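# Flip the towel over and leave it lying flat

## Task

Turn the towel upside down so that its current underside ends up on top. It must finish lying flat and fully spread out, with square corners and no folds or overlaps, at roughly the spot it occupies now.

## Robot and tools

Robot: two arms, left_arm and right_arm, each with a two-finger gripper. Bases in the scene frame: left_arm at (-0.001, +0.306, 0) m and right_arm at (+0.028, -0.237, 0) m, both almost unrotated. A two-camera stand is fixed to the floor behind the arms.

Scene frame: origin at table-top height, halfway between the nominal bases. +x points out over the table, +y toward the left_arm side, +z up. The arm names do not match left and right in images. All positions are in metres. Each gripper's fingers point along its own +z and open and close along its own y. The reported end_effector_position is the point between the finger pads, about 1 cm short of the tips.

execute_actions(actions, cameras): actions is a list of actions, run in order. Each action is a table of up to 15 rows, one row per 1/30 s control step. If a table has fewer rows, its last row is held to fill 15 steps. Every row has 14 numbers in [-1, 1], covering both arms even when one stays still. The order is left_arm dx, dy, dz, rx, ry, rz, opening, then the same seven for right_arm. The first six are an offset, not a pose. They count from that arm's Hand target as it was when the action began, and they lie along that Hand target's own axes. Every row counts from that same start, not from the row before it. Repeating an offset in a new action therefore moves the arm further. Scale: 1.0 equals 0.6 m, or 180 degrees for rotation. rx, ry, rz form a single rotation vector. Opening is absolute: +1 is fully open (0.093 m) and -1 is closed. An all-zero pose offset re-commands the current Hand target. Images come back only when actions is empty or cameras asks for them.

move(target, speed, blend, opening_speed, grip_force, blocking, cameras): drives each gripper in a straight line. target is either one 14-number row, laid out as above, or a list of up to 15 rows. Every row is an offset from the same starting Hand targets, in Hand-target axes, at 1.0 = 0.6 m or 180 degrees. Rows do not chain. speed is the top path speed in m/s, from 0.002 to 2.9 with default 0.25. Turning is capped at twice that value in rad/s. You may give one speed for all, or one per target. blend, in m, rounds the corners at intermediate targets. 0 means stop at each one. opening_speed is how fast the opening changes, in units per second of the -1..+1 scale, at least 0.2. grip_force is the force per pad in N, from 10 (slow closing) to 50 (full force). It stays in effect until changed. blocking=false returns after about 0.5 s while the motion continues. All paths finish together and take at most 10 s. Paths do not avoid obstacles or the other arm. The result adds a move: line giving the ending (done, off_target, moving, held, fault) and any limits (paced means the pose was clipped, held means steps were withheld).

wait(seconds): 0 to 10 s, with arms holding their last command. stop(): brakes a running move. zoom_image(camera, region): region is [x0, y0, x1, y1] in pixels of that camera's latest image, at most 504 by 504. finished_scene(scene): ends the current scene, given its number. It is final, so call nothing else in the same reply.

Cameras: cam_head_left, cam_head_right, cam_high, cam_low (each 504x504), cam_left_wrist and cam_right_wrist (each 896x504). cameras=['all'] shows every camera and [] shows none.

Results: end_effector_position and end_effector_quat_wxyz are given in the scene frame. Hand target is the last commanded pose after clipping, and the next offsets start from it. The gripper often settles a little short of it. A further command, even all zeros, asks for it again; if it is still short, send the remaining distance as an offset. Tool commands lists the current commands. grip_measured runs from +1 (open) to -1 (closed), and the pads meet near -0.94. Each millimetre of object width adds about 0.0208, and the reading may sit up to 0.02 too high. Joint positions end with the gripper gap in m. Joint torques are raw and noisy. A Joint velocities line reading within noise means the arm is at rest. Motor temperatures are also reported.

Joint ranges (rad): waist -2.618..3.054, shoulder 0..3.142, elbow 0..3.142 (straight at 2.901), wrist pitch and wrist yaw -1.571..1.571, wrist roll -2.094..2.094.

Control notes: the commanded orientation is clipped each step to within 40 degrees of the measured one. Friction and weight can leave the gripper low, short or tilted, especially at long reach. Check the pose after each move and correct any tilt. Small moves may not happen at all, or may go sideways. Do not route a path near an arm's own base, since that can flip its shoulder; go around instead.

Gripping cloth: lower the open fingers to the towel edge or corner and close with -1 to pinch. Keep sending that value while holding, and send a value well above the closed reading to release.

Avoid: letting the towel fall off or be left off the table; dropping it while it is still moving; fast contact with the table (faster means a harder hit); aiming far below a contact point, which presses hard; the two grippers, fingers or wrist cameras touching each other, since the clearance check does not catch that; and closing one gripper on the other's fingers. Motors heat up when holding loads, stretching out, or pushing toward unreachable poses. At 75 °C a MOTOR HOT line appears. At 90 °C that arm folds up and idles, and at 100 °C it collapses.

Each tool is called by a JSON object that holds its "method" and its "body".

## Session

{"method": "execute_actions", "body": {"actions": [], "cameras": ["cam_high","cam_left_wrist","cam_right_wrist"]}}

Scene clock: 0.00 s.
left_arm: end_effector_position=(+0.3825, +0.3602, +0.1016) grip_measured=+1.000 end_effector_quat_wxyz=(+0.571, -0.120, +0.807, +0.096) | right_arm: end_effector_position=(+0.4072, -0.2776, +0.0937) grip_measured=+1.000 end_effector_quat_wxyz=(+0.590, +0.117, +0.798, -0.027)
Joint positions: left_arm=[0.025 1.502 0.382 0.77 -0.273 -0.08 0.093] | right_arm=[-0.042 1.541 0.313 0.918 0.139 0.145 0.093]
Joint velocities: within noise
Joint torques (N m): no reading
Motor temperatures (°C): left_arm=[29 39 46 40 26 30 28] | right_arm=[28 44 49 39 25 27 27]
Heat: left arm: 46 °C; right arm: 49 °C.
Hand target: left_arm +0.3856, +0.3603, +0.1094; +0.581, -0.121, +0.800, +0.094 | right_arm +0.4117, -0.2779, +0.1053; +0.606, +0.117, +0.787, -0.025
Tool commands: left_gripper/opening=+1.0 right_gripper/opening=+1.0
camera_calibration:
cam_left_wrist: T_world_to_cam=[[0.298566, -0.954053, -0.0253231, 0.233656], [-0.65937, -0.187019, -0.728186, 0.434639], [0.689992, 0.234109, -0.684912, -0.190367], [0, 0, 0, 1]] pos_world=[0.348178, 0.348773, 0.192031]
cam_right_wrist: T_world_to_cam=[[-0.209248, -0.973485, -0.0924252, -0.175114], [-0.654126, 0.209603, -0.726764, 0.43054], [0.726867, -0.0916161, -0.68064, -0.175909], [0, 0, 0, 1]] pos_world=[0.372848, -0.27683, 0.176986]
Images, in order (width x height): cam_high 504x504, cam_left_wrist 896x504, cam_right_wrist 896x504.

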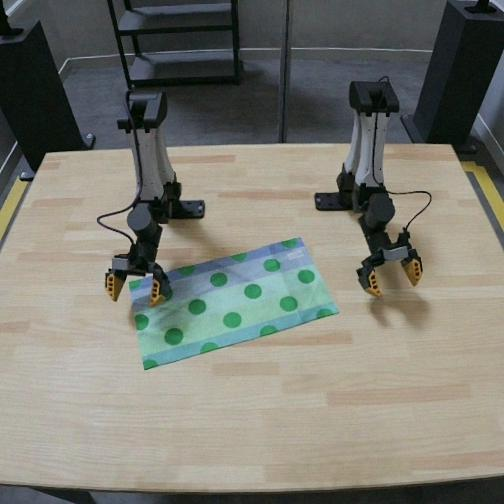

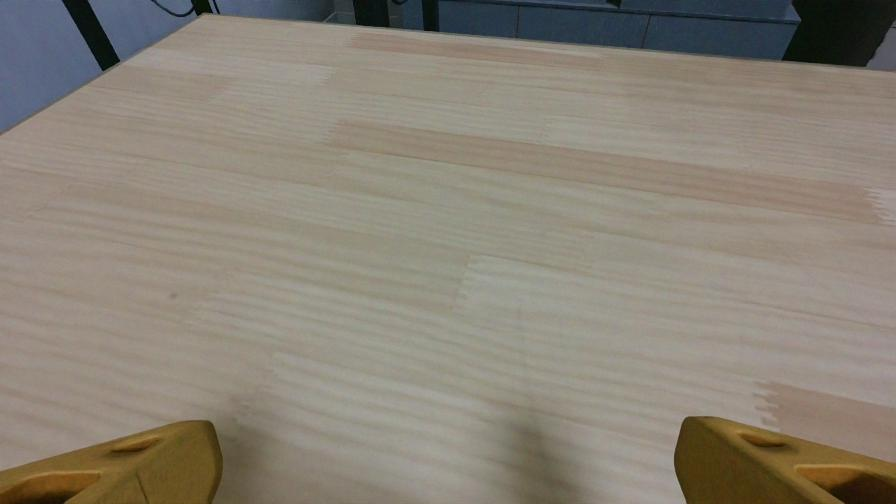

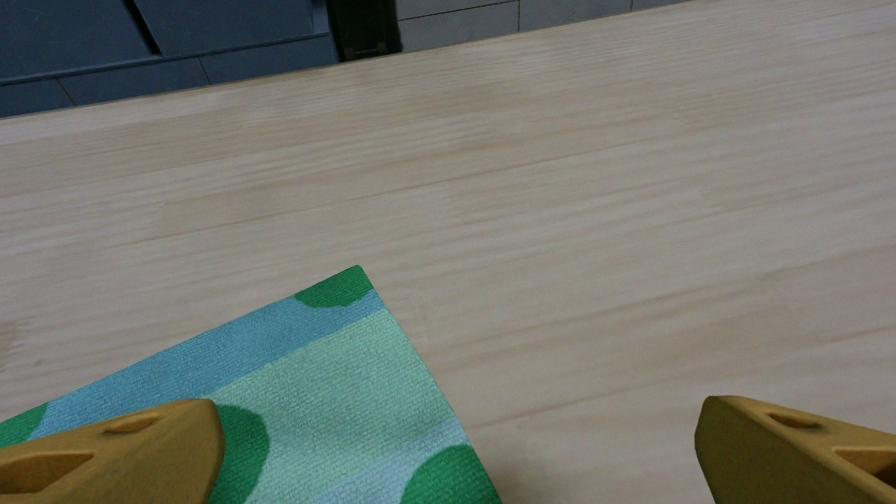

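{"method": "move", "body": {"target": [0.0415,-0.2637,-0.0315,0.315,0.3067,0.4287,-0.1,-0.0152,0.1287,0.2002,0.2417,0.3555,0.2658,-0.1], "speed": 0.5, "cameras": ["cam_high","cam_left_wrist","cam_right_wrist"]}}

Scene clock: 12.13 s.
left_arm: end_effector_position=(+0.4067, +0.2018, +0.0889) grip_measured=-0.098 end_effector_quat_wxyz=(+0.002, +0.591, +0.807, -0.003) | right_arm: end_effector_position=(+0.5416, -0.2253, +0.0859) grip_measured=-0.097 end_effector_quat_wxyz=(+0.045, +0.588, +0.807, +0.027)
Joint positions: left_arm=[-0.245 2.165 1.921 -1.325 0.007 1.018 0.04] | right_arm=[0.03 2.635 2.741 -1.572 0.011 1.284 0.041]
Joint torques (N m): left_arm=[-0.29 -8.77 7.31 0.23 -0.08 0.18] | right_arm=[-0.75 -12.45 8.95 0.45 -0.07 0.19]
Heat: left arm: 47 °C; right arm: 49 °C.
Hand target: left_arm +0.4090, +0.2019, +0.0898; -0.001, +0.596, +0.803, +0.000 | right_arm +0.5442, -0.2262, +0.0902; +0.000, +0.596, +0.803, +0.000
Off the commanded pose: left_arm 0.003 m, 1 deg | right_arm 0.005 m, 6 deg.
joint sent to its limit (right arm) — joint 4 (wrist pitch), lower limit. The joint targets are off in orientation, not in position.
move: off_target (right_arm)
camera_calibration:
cam_left_wrist: T_world_to_cam=[[-0.956053, -0.293179, 0.0031028, 0.449411], [-0.267586, 0.876823, 0.399474, -0.0624707], [-0.119838, 0.381088, -0.916739, 0.141531], [0, 0, 0, 1]] pos_world=[0.429905, 0.132598, 0.153308]
cam_right_wrist: T_world_to_cam=[[-0.943601, -0.314062, -0.104794, 0.450584], [-0.329419, 0.858873, 0.3922, 0.376154], [-0.03317, 0.404601, -0.913891, 0.269396], [0, 0, 0, 1]] pos_world=[0.558019, -0.290555, 0.14589]
Images, in order (width x height): cam_high 504x504, cam_left_wrist 896x504, cam_right_wrist 896x504.

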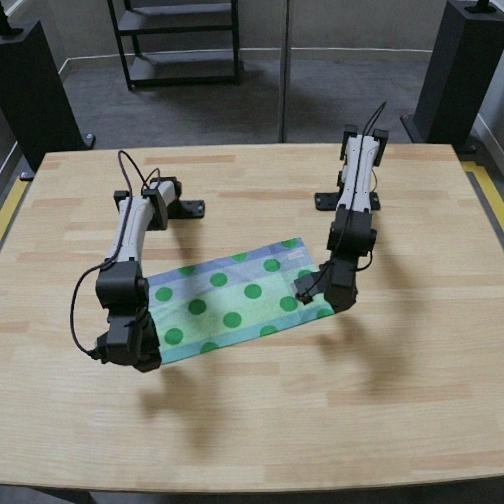

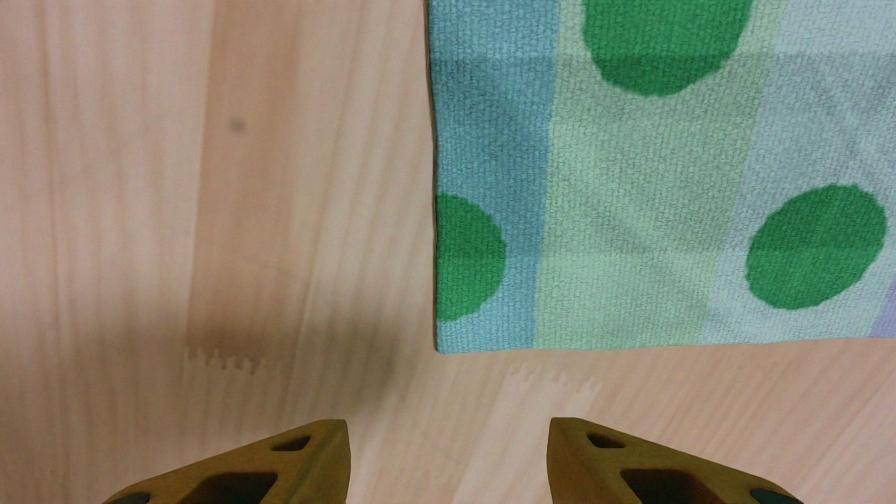

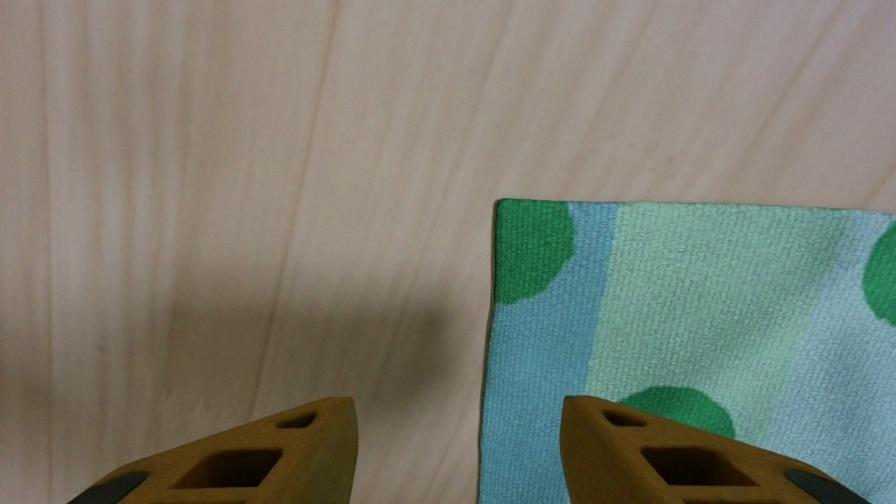

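{"method": "move", "body": {"target": [[0.0271,0.0082,0.095,0,0,0,-0.1,-0.0041,-0.0076,0.095,0,0,0,-0.1],[0.0271,0.0082,0.1333,0,0,0,-0.1,-0.0041,-0.0076,0.1333,0,0,0,-0.1],[0.0271,0.0082,0.1333,0,0,0,-1,-0.0041,-0.0076,0.1333,0,0,0,-1]], "speed": [0.25,0.1,0.1], "blend": [0.01,0,0], "opening_speed": 1.2, "cameras": ["cam_left_wrist","cam_right_wrist"]}}

Scene clock: 19.23 s.
left_arm: end_effector_position=(+0.4022, +0.2190, +0.0180) grip_measured=-0.983 end_effector_quat_wxyz=(-0.010, +0.592, +0.806, -0.007) | right_arm: end_effector_position=(+0.5238, -0.2297, +0.0203) grip_measured=-0.977 end_effector_quat_wxyz=(-0.024, +0.591, +0.806, -0.024)
Joint positions: left_arm=[-0.208 2.198 1.688 -1.085 0.004 1.058 0] | right_arm=[0.021 2.754 2.708 -1.592 0.009 1.285 0]
Joint torques (N m): left_arm=[0.05 -8.87 4.3 0.67 -0.01 0.18] | right_arm=[-0.64 -13.31 3.58 1.17 -0.05 0.14]
Motor temperatures (°C): left_arm=[29 41 47 40 26 30 28] | right_arm=[28 50 50 40 25 27 27]
Heat: left arm: 47 °C; right arm: 50 °C.
Hand target: left_arm +0.4090, +0.2190, +0.0098; -0.001, +0.596, +0.803, +0.000 | right_arm +0.5406, -0.2298, +0.0104; +0.000, +0.597, +0.803, +0.000
Off the commanded pose: left_arm 0.011 m, 1 deg | right_arm 0.019 m, 4 deg.
joint read past its limit (right arm) — joint 4 (wrist pitch), lower limit.
move: off_target (left_arm, right_arm); target 3's new opening was sent with left_arm's hand 0.012 m and 2 deg from that target
camera_calibration:
cam_left_wrist: T_world_to_cam=[[-0.956835, -0.289632, 0.0240762, 0.449481], [-0.254291, 0.87443, 0.413169, -0.0555411], [-0.14072, 0.389213, -0.910336, 0.0759744], [0, 0, 0, 1]] pos_world=[0.426647, 0.14918, 0.0812883]
cam_right_wrist: T_world_to_cam=[[-0.950403, -0.305512, 0.0582844, 0.4278], [-0.250098, 0.862097, 0.440727, 0.358029], [-0.184894, 0.404292, -0.895747, 0.289654], [0, 0, 0, 1]] pos_world=[0.549679, -0.295062, 0.0767298]
Images, in order (width x height): cam_left_wrist 896x504, cam_right_wrist 896x504.

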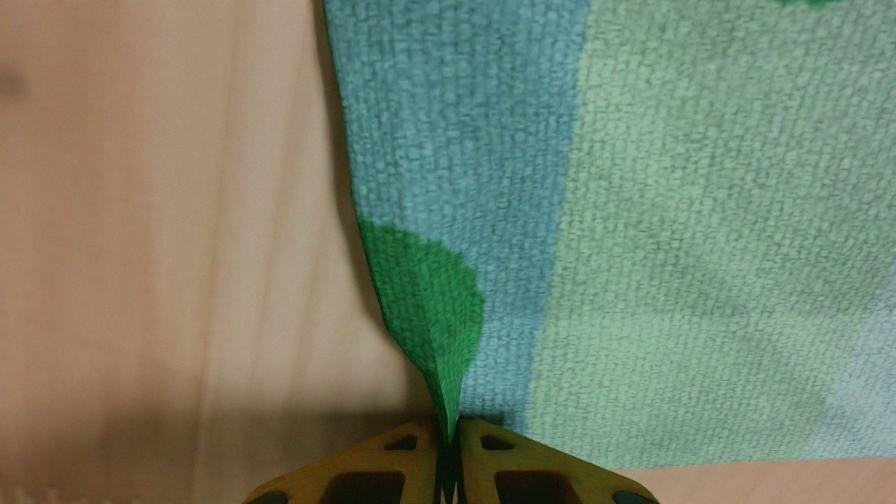

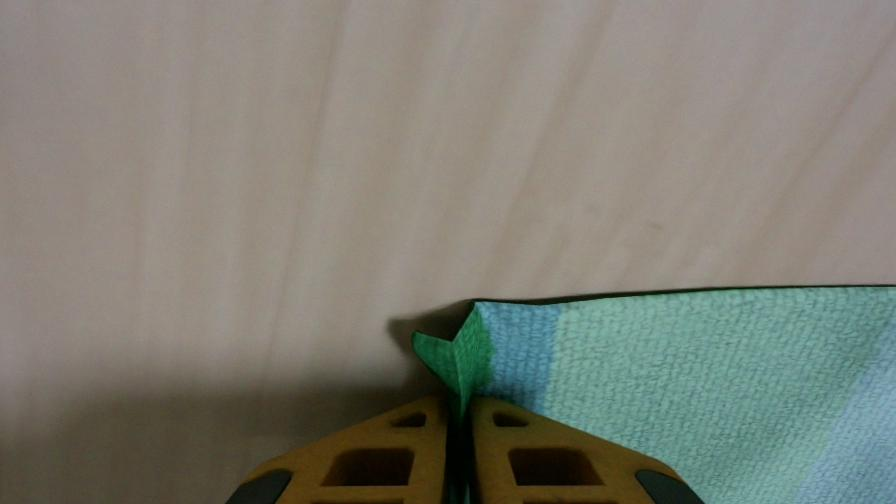

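{"method": "move", "body": {"target": [[0,0,0,0,0,0,-0.1,0,0,0,0,0,0,-0.1],[0,0.01,-0.06,0,0,0,-0.1,0,0.01,-0.06,0,0,0,-0.1]], "speed": 0.2, "cameras": ["cam_left_wrist","cam_right_wrist"]}}

Scene clock: 24.57 s.
left_arm: end_effector_position=(+0.4116, +0.2186, +0.0409) grip_measured=-0.102 end_effector_quat_wxyz=(-0.003, +0.594, +0.804, -0.001) | right_arm: end_effector_position=(+0.5418, -0.2280, +0.0294) grip_measured=-0.103 end_effector_quat_wxyz=(+0.006, +0.592, +0.806, +0.003)
Joint positions: left_arm=[-0.207 2.198 1.782 -1.162 -0.001 1.064 0.04] | right_arm=[0.022 2.774 2.787 -1.571 0.003 1.285 0.04]
Joint torques (N m): left_arm=[0.43 -9.85 7.02 0.16 0.07 0.19] | right_arm=[-0.46 -15.35 8.77 0.23 0.02 0.16]
Heat: left arm: 47 °C; right arm: 52 °C.
Hand target: left_arm +0.4147, +0.2206, +0.0458; -0.001, +0.596, +0.803, +0.000 | right_arm +0.5464, -0.2282, +0.0464; +0.000, +0.597, +0.803, +0.000
Off the commanded pose: left_arm 0.006 m, 0 deg | right_arm 0.018 m, 1 deg.
joint sent to its limit (right arm) — joint 4 (wrist pitch), lower limit. The joint targets are off in orientation, not in position.
move: off_target (right_arm)
camera_calibration:
cam_left_wrist: T_world_to_cam=[[-0.958353, -0.285504, 0.00685307, 0.458219], [-0.257699, 0.874863, 0.410128, -0.0608413], [-0.123089, 0.391282, -0.912002, 0.0906691], [0, 0, 0, 1]] pos_world=[0.434617, 0.148574, 0.104503]
cam_right_wrist: T_world_to_cam=[[-0.951747, -0.306232, -0.0199829, 0.447751], [-0.285272, 0.858844, 0.425449, 0.375804], [-0.113124, 0.410621, -0.904762, 0.263256], [0, 0, 0, 1]] pos_world=[0.563132, -0.29374, 0.0872459]
Images, in order (width x height): cam_left_wrist 896x504, cam_right_wrist 896x504.

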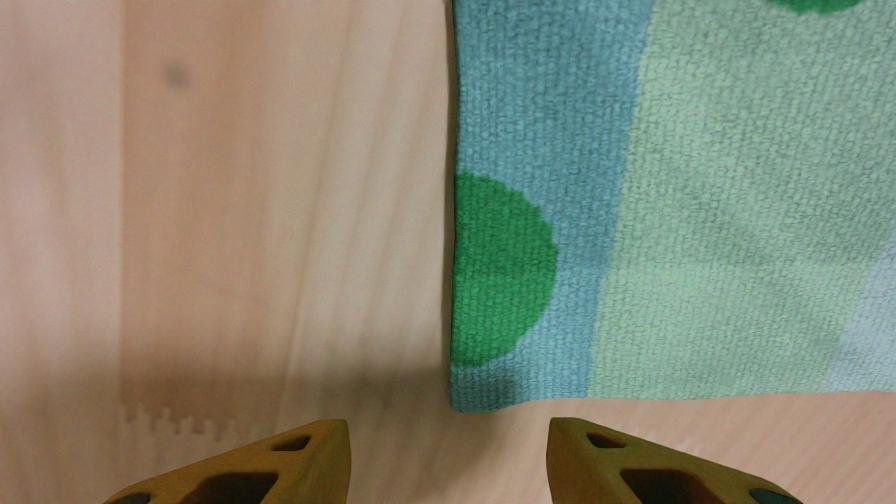

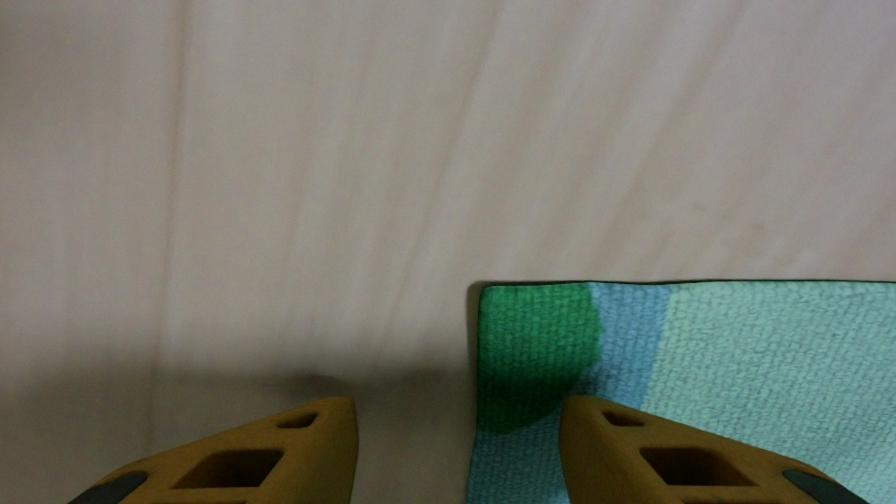

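{"method": "move", "body": {"target": [[0,0.0117,0.055,0,0,0,-0.1,0,0.01,0.0523,0,0,0,-0.1],[0,0.0117,0.055,0,0,0,-1,0,0.01,0.0523,0,0,0,-1]], "speed": 0.1, "opening_speed": 1.2, "cameras": ["cam_left_wrist","cam_right_wrist"]}}

Scene clock: 28.00 s.
left_arm: end_effector_position=(+0.4177, +0.2205, +0.0186) grip_measured=-0.989 end_effector_quat_wxyz=(-0.003, +0.594, +0.804, -0.003) | right_arm: end_effector_position=(+0.5452, -0.2280, +0.0229) grip_measured=-0.979 end_effector_quat_wxyz=(+0.007, +0.592, +0.806, +0.004)
Joint positions: left_arm=[-0.198 2.241 1.763 -1.101 0.002 1.072 0] | right_arm=[0.022 2.815 2.844 -1.584 0.003 1.285 0]
Joint torques (N m): left_arm=[0.44 -9.33 5 0.49 -0.01 0.2] | right_arm=[-0.21 -11.49 7.75 0.6 0.01 0.19]
Heat: left arm: 47 °C; right arm: 53 °C.
Hand target: left_arm +0.4215, +0.2227, +0.0129; -0.001, +0.596, +0.803, +0.000 | right_arm +0.5521, -0.2264, +0.0150; +0.000, +0.597, +0.803, +0.000
Off the commanded pose: left_arm 0.007 m, 0 deg | right_arm 0.011 m, 1 deg.
elbow stopped short (right arm): the move would have taken joint 3 (elbow) straighter than the controller allows.
move: off_target (right_arm)
camera_calibration:
cam_left_wrist: T_world_to_cam=[[-0.958335, -0.285491, 0.00940428, 0.464697], [-0.256898, 0.875815, 0.408597, -0.0523481], [-0.124887, 0.389157, -0.912666, 0.0715289], [0, 0, 0, 1]] pos_world=[0.440821, 0.150678, 0.0823012]
cam_right_wrist: T_world_to_cam=[[-0.951921, -0.305509, -0.0226077, 0.451104], [-0.28579, 0.859054, 0.424677, 0.379831], [-0.110321, 0.41072, -0.905063, 0.256285], [0, 0, 0, 1]] pos_world=[0.566241, -0.29374, 0.0808468]
Images, in order (width x height): cam_left_wrist 896x504, cam_right_wrist 896x504.

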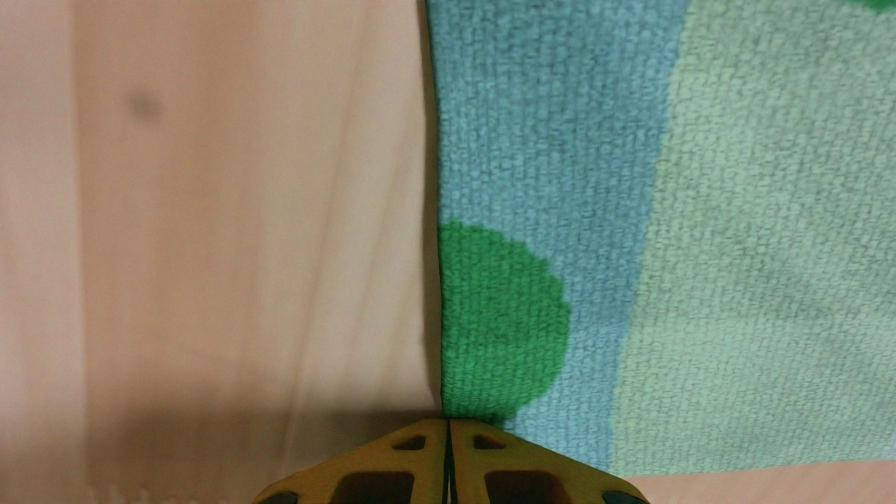

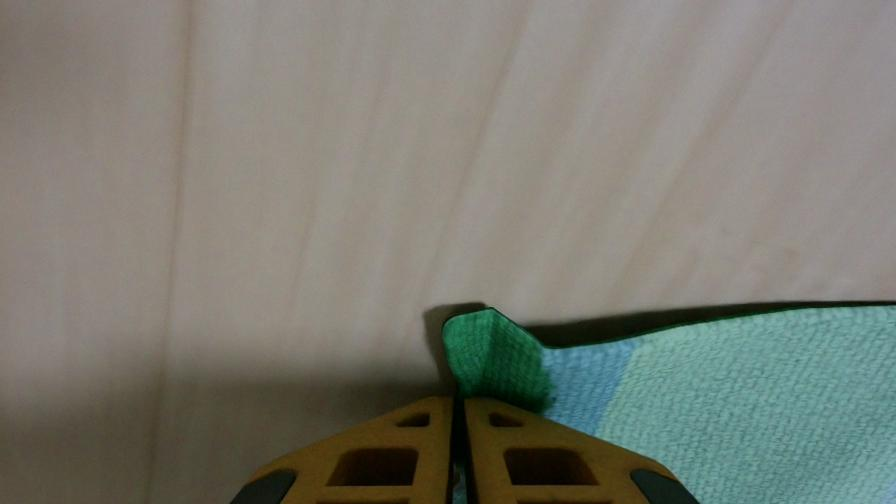

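{"method": "move", "body": {"target": [[0,0,0,0,0,0,-0.1,0,0,0,0,0,0,-0.1],[0,-0.0083,-0.04,0,0,0,-0.1,0,-0.01,-0.04,0,0,0,-0.1],[0,-0.0083,0.0083,0,0,0,-0.1,0,-0.01,0.012,0,0,0,-0.1],[0,-0.0083,0.0083,0,0,0,-1,0,-0.01,0.012,0,0,0,-1]], "speed": 0.1, "opening_speed": 1.5, "cameras": ["cam_left_wrist","cam_right_wrist"]}}

Scene clock: 32.87 s.
left_arm: end_effector_position=(+0.4074, +0.2229, +0.0174) grip_measured=-0.989 end_effector_quat_wxyz=(-0.016, +0.593, +0.805, -0.011) | right_arm: end_effector_position=(+0.5459, -0.2279, +0.0226) grip_measured=-0.980 end_effector_quat_wxyz=(+0.008, +0.592, +0.806, +0.004)
Joint positions: left_arm=[-0.196 2.23 1.739 -1.119 0.006 1.072 0] | right_arm=[0.022 2.815 2.844 -1.58 0.003 1.285 0]
Joint torques (N m): left_arm=[-0.16 -9.28 3.63 0.82 -0.02 0.13] | right_arm=[-0.46 -11.41 5.65 0.54 0.02 0.16]
Motor temperatures (°C): left_arm=[29 44 47 39 25 30 28] | right_arm=[28 55 50 39 25 27 27]
Heat: left arm: 47 °C; right arm: 55 °C.
Hand target: left_arm +0.4166, +0.2213, +0.0078; -0.001, +0.596, +0.803, +0.000 | right_arm +0.5464, -0.2282, +0.0078; +0.000, +0.597, +0.803, +0.000
Off the commanded pose: left_arm 0.013 m, 2 deg | right_arm 0.015 m, 1 deg.
elbow stopped short (right arm): the move would have taken joint 3 (elbow) straighter than the controller allows.
move: off_target (left_arm, right_arm); target 4's new opening was sent with right_arm's hand 0.016 m and 2 deg from that target
camera_calibration:
cam_left_wrist: T_world_to_cam=[[-0.957037, -0.287452, 0.0380962, 0.454999], [-0.245968, 0.874363, 0.418317, -0.0609132], [-0.153556, 0.390974, -0.907502, 0.0794798], [0, 0, 0, 1]] pos_world=[0.432672, 0.152976, 0.0802754]
cam_right_wrist: T_world_to_cam=[[-0.951873, -0.305461, -0.0251471, 0.451868], [-0.286869, 0.859034, 0.423989, 0.380793], [-0.10791, 0.410798, -0.905318, 0.254757], [0, 0, 0, 1]] pos_world=[0.566849, -0.29374, 0.0805477]
Images, in order (width x height): cam_left_wrist 896x504, cam_right_wrist 896x504.

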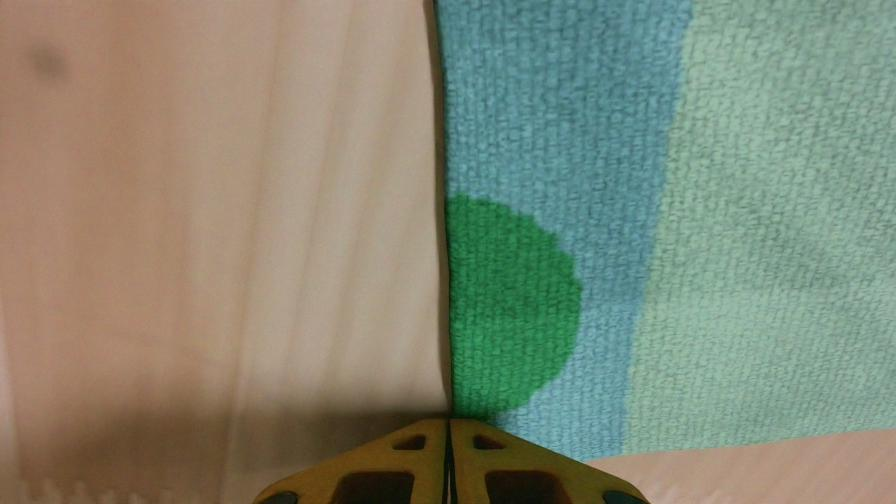

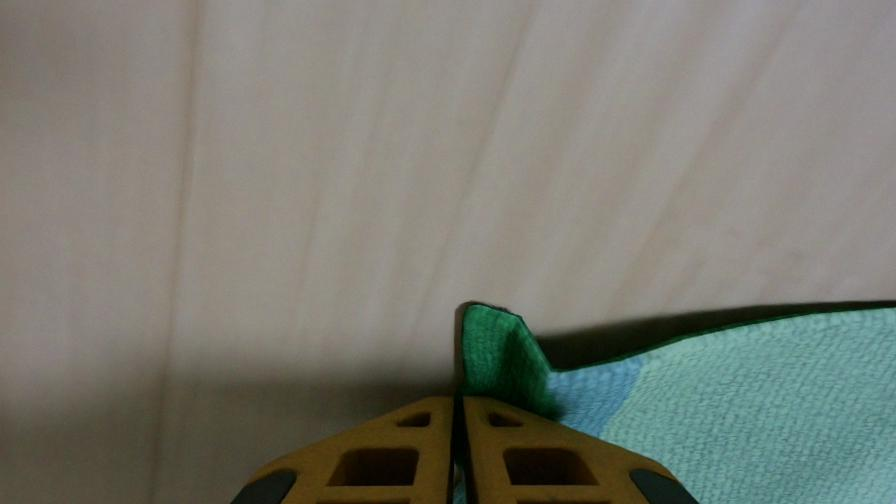

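{"method": "move", "body": {"target": [[0,0,0,0,0,0,-0.1,0,0,0,0,0,0,-0.1],[0,-0.015,-0.06,0,0,0,-0.1,0,-0.0137,-0.06,0,0,0,-0.1]], "speed": 0.1, "opening_speed": 1.5, "cameras": ["cam_left_wrist","cam_right_wrist"]}}

Scene clock: 36.43 s.
left_arm: end_effector_position=(+0.4043, +0.2238, +0.0233) grip_measured=-0.102 end_effector_quat_wxyz=(-0.022, +0.596, +0.803, -0.004) | right_arm: end_effector_position=(+0.5452, -0.2279, +0.0229) grip_measured=-0.103 end_effector_quat_wxyz=(+0.008, +0.592, +0.806, +0.005)
Joint positions: left_arm=[-0.202 2.215 1.739 -1.138 -0.012 1.072 0.04] | right_arm=[0.022 2.79 2.794 -1.556 0.002 1.285 0.04]
Joint torques (N m): left_arm=[-0.39 -13.38 6.5 0.12 0.17 0.05] | right_arm=[-0.79 -18.39 4.34 0.09 0.01 0.12]
Motor temperatures (°C): left_arm=[29 45 47 39 25 29 28] | right_arm=[28 56 50 38 25 27 27]
Heat: left arm: 47 °C; right arm: 56 °C.
Hand target: left_arm +0.4081, +0.2187, +0.0438; -0.001, +0.596, +0.803, +0.000 | right_arm +0.5385, -0.2305, +0.0437; +0.000, +0.597, +0.803, +0.000
Off the commanded pose: left_arm 0.021 m, 2 deg | right_arm 0.022 m, 1 deg.
joint sent to its limit (right arm) — joint 4 (wrist pitch), lower limit. The joint targets still meet the commanded pose.
move: off_target (left_arm, right_arm)
camera_calibration:
cam_left_wrist: T_world_to_cam=[[-0.959035, -0.281227, 0.0341089, 0.451501], [-0.23926, 0.868558, 0.434006, -0.0666658], [-0.15168, 0.408066, -0.900264, 0.079246], [0, 0, 0, 1]] pos_world=[0.429075, 0.15254, 0.0848755]
cam_right_wrist: T_world_to_cam=[[-0.951862, -0.305516, -0.0248592, 0.451163], [-0.286751, 0.858868, 0.424405, 0.380314], [-0.108312, 0.411104, -0.905131, 0.255255], [0, 0, 0, 1]] pos_world=[0.566148, -0.293738, 0.0808476]
Images, in order (width x height): cam_left_wrist 896x504, cam_right_wrist 896x504.

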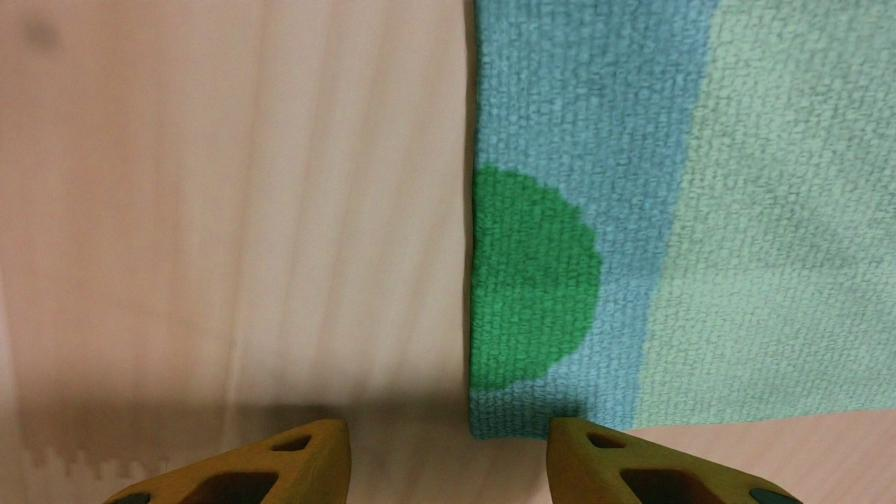

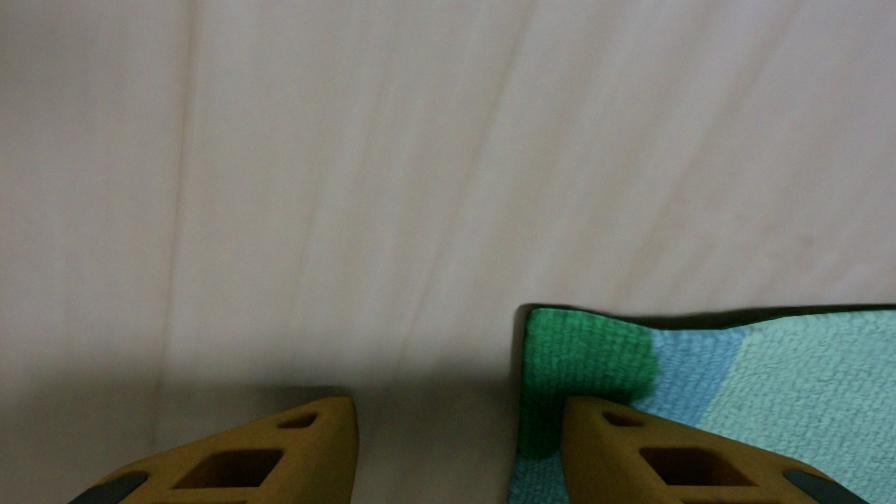

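{"method": "move", "body": {"target": [[0.0048,-0.014,-0.0687,0,0,0,-0.1,0.0022,-0.0073,-0.0687,0,0,0,-0.1],[0.0048,-0.014,0.0597,0,0,0,-0.1,0.0022,-0.0073,0.0597,0,0,0,-0.1],[0.0048,-0.014,0.0597,0,0,0,-1,0.0022,-0.0073,0.0597,0,0,0,-1]], "speed": [0.15,0.1,0.1], "opening_speed": 1.2, "cameras": ["cam_left_wrist","cam_right_wrist"]}}

Scene clock: 42.50 s.
left_arm: end_effector_position=(+0.3933, +0.2225, +0.0174) grip_measured=-0.985 end_effector_quat_wxyz=(-0.010, +0.598, +0.802, -0.004) | right_arm: end_effector_position=(+0.5154, -0.2293, +0.0200) grip_measured=-0.974 end_effector_quat_wxyz=(-0.028, +0.592, +0.805, -0.022)
Joint positions: left_arm=[-0.207 2.159 1.624 -1.057 -0.001 1.072 0] | right_arm=[0.02 2.655 2.513 -1.5 0.002 1.285 0]
Joint torques (N m): left_arm=[-0.36 -8.38 4.31 0.71 0.04 0] | right_arm=[-0.65 -12.83 3.41 1.28 0.02 0.12]
Motor temperatures (°C): left_arm=[29 46 48 38 25 29 28] | right_arm=[28 59 50 38 25 27 27]
Heat: left arm: 48 °C; right arm: 59 °C.
Hand target: left_arm +0.3991, +0.2191, +0.0080; -0.001, +0.596, +0.803, +0.000 | right_arm +0.5338, -0.2306, +0.0078; +0.000, +0.597, +0.803, +0.000
Off the commanded pose: left_arm 0.012 m, 1 deg | right_arm 0.022 m, 4 deg.
move: off_target (left_arm, right_arm); target 3's new opening was sent with right_arm's hand 0.016 m and 2 deg from that target
camera_calibration:
cam_left_wrist: T_world_to_cam=[[-0.960628, -0.277164, 0.0193081, 0.440734], [-0.24435, 0.875883, 0.416079, -0.0648974], [-0.132234, 0.394979, -0.909123, 0.0681965], [0, 0, 0, 1]] pos_world=[0.416541, 0.152062, 0.0804917]
cam_right_wrist: T_world_to_cam=[[-0.950895, -0.30363, 0.0600576, 0.420514], [-0.246325, 0.859875, 0.447145, 0.353162], [-0.187409, 0.410395, -0.892443, 0.290326], [0, 0, 0, 1]] pos_world=[0.541267, -0.295142, 0.0759291]
Images, in order (width x height): cam_left_wrist 896x504, cam_right_wrist 896x504.

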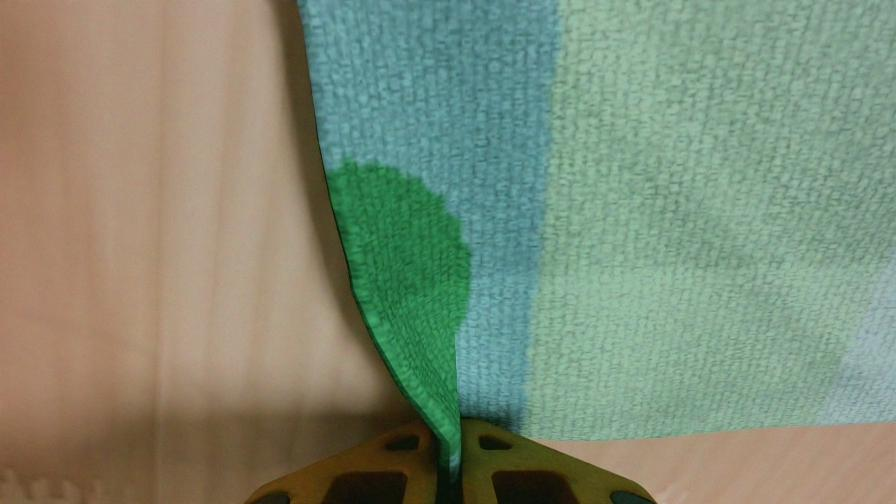

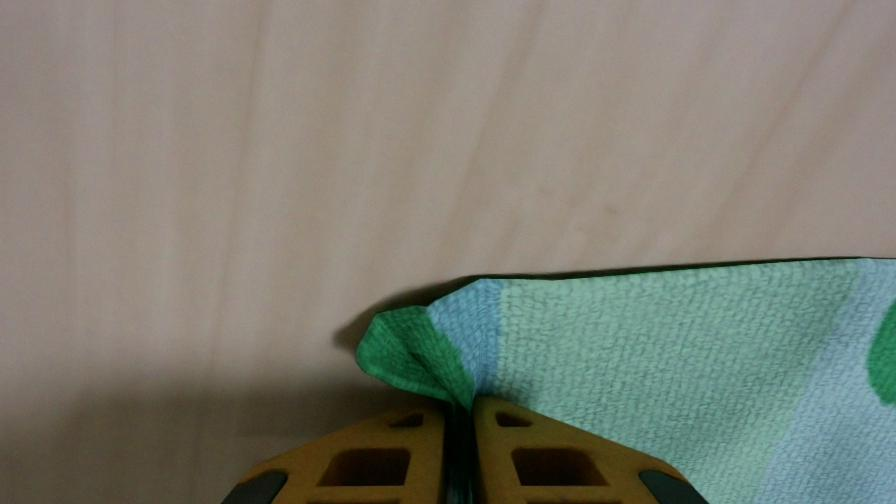

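{"method": "move", "body": {"target": [[0.005,0,-0.187,-0.083,0,0,-1,-0.003,0,-0.187,-0.083,0,0,-1],[0.005,0.05,-0.387,-0.222,0,0,-1,-0.003,0.05,-0.387,-0.222,0,0,-1],[0.005,0.113,-0.482,-0.333,0,0,-1,-0.003,0.113,-0.482,-0.333,0,0,-1]], "speed": 0.22, "blend": 0.03, "cameras": ["cam_high","cam_low"]}}

Scene clock: 47.80 s.
left_arm: end_effector_position=(+0.4657, +0.2391, +0.2796) grip_measured=-0.985 end_effector_quat_wxyz=(+0.279, +0.528, +0.702, +0.388) | right_arm: end_effector_position=(+0.6022, -0.2116, +0.2667) grip_measured=-0.974 end_effector_quat_wxyz=(+0.273, +0.529, +0.710, +0.377)
Joint positions: left_arm=[-0.315 1.654 1.576 -0.593 -0.508 1.223 0] | right_arm=[-0.033 2.025 2.005 -0.61 -0.277 1.386 0]
Joint torques (N m): left_arm=[-0.05 -9.85 6.17 1.81 -0.4 0.09] | right_arm=[-0.76 -15.28 6.45 2.44 -0.21 0.13]
Motor temperatures (°C): left_arm=[29 47 48 39 25 29 28] | right_arm=[28 60 50 39 25 27 27]
Heat: left arm: 48 °C; right arm: 60 °C.
Hand target: left_arm +0.4635, +0.2414, +0.2972; +0.297, +0.516, +0.696, +0.401 | right_arm +0.5994, -0.2129, +0.2972; +0.298, +0.517, +0.695, +0.401
Off the commanded pose: left_arm 0.018 m, 3 deg | right_arm 0.031 m, 4 deg.
move: off_target (left_arm, right_arm)
Images, in order (width x height): cam_high 504x504, cam_low 504x504.

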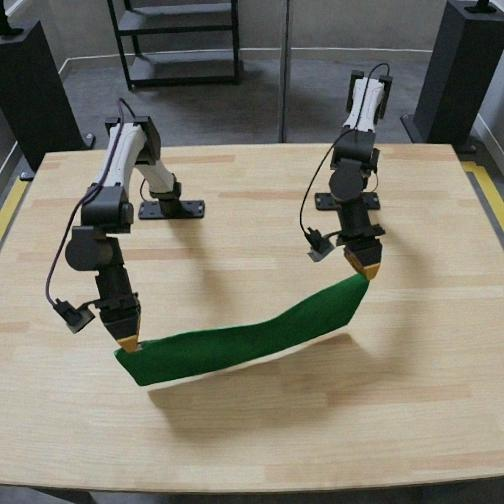

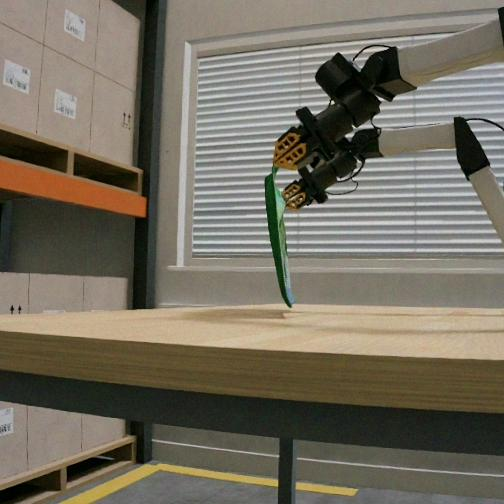

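{"method": "move", "body": {"target": [[0,-0.0465,-0.0405,0.0278,0,0,-1,0,-0.0277,-0.0513,0.0278,0,0,-1],[0,-0.114,-0.1074,0.0556,0,0,-1,0,-0.0952,-0.1182,0.0556,0,0,-1],[0,-0.2302,-0.1654,0.0833,0,0,-1,0,-0.2187,-0.1721,0.0833,0,0,-1],[0,-0.3853,-0.2009,0.139,0,0,-1,0,-0.3795,-0.2042,0.139,0,0,-1],[0,-0.5431,-0.1907,0.194,0,0,-1,0,-0.5431,-0.1907,0.194,0,0,-1],[0,-0.6278,-0.1706,0.222,0,0,-1,0,-0.6278,-0.1706,0.222,0,0,-1]], "speed": 0.2, "blend": 0.02, "cameras": ["all"]}}

{"method": "zoom_image", "body": {"camera": "cam_high", "region": [100, 220, 370, 375]}}

Scene clock: 53.27 s.
left_arm: end_effector_position=(+0.1983, +0.1642, +0.0253) grip_measured=-0.985 end_effector_quat_wxyz=(+0.100, +0.589, +0.789, +0.144) | right_arm: end_effector_position=(+0.3327, -0.2862, +0.0275) grip_measured=-0.974 end_effector_quat_wxyz=(+0.093, +0.590, +0.788, +0.149)
Joint positions: left_arm=[-0.836 1.425 0.697 -0.697 -0.323 0.469 0] | right_arm=[-0.27 1.562 0.821 -0.544 -0.208 1.041 0]
Joint torques (N m): left_arm=[-0.4 -3.29 4.82 0.7 -0.17 -0.08] | right_arm=[-0.91 -4.86 4.97 1.33 0.11 -0.1]
Motor temperatures (°C): left_arm=[29 47 48 40 25 29 28] | right_arm=[28 59 50 40 25 27 28]
Heat: left arm: 48 °C; right arm: 59 °C.
Hand target: left_arm +0.1979, +0.1611, +0.0227; +0.103, +0.587, +0.791, +0.139 | right_arm +0.3339, -0.2926, +0.0224; +0.103, +0.588, +0.790, +0.139
Off the commanded pose: left_arm 0.004 m, 1 deg | right_arm 0.008 m, 2 deg.
move: done
camera_calibration:
cam_left_wrist: T_world_to_cam=[[-0.903488, -0.255347, -0.344248, 0.231482], [-0.386165, 0.833437, 0.395295, -0.0291128], [0.185972, 0.490081, -0.851607, -0.00753906], [0, 0, 0, 1]] pos_world=[0.199301, 0.0870667, 0.084775]
cam_right_wrist: T_world_to_cam=[[-0.897371, -0.266021, -0.352076, 0.233374], [-0.406888, 0.807606, 0.426866, 0.392684], [0.170784, 0.526313, -0.832963, 0.198548], [0, 0, 0, 1]] pos_world=[0.335293, -0.35955, 0.0799249]

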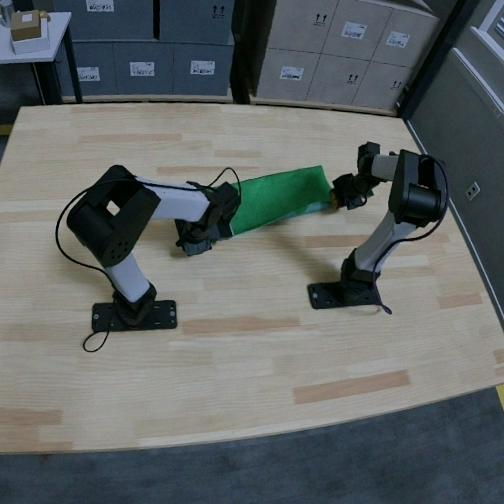

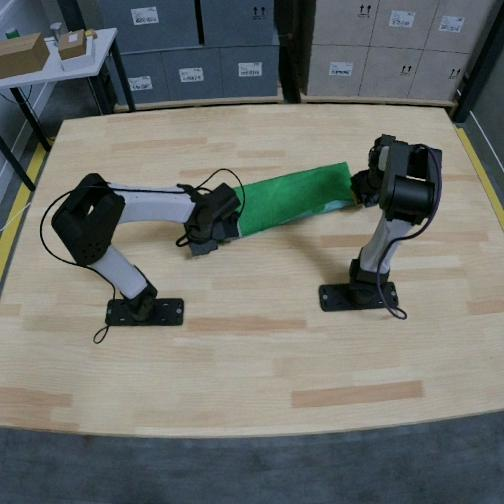

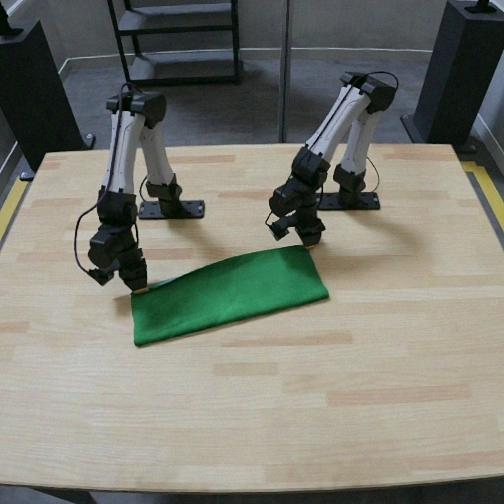

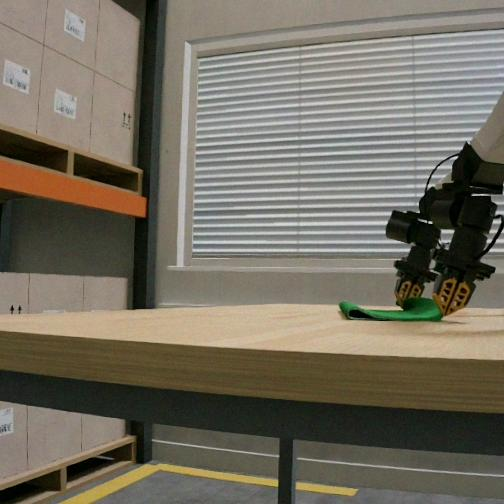

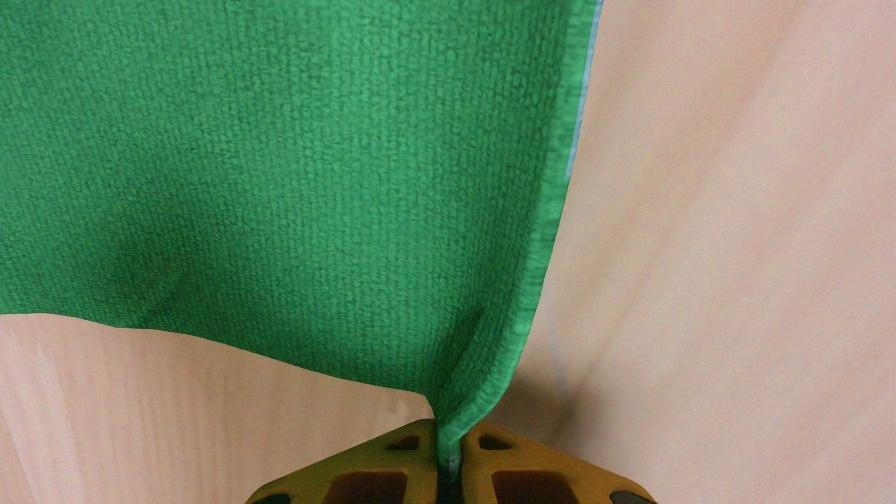

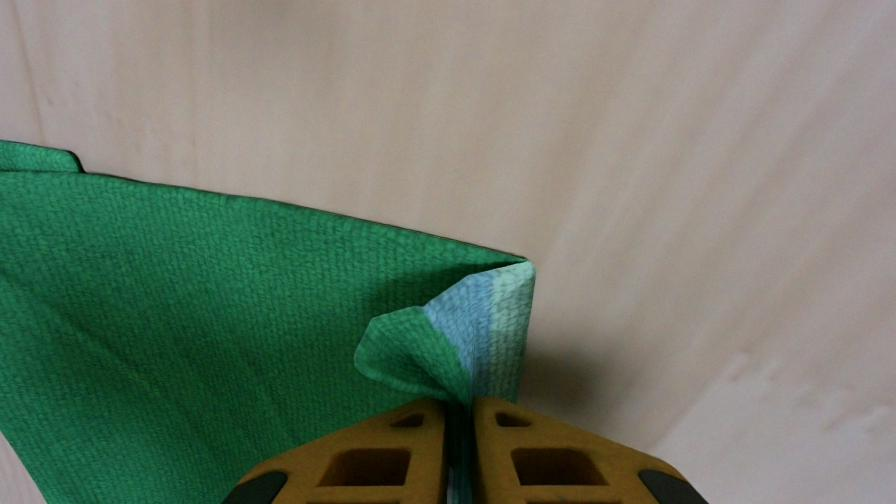

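Scaled by 1.867 from the camera's 504x504 image, which has a finer 720x720 frame.

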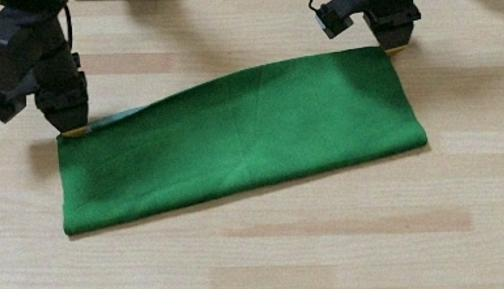

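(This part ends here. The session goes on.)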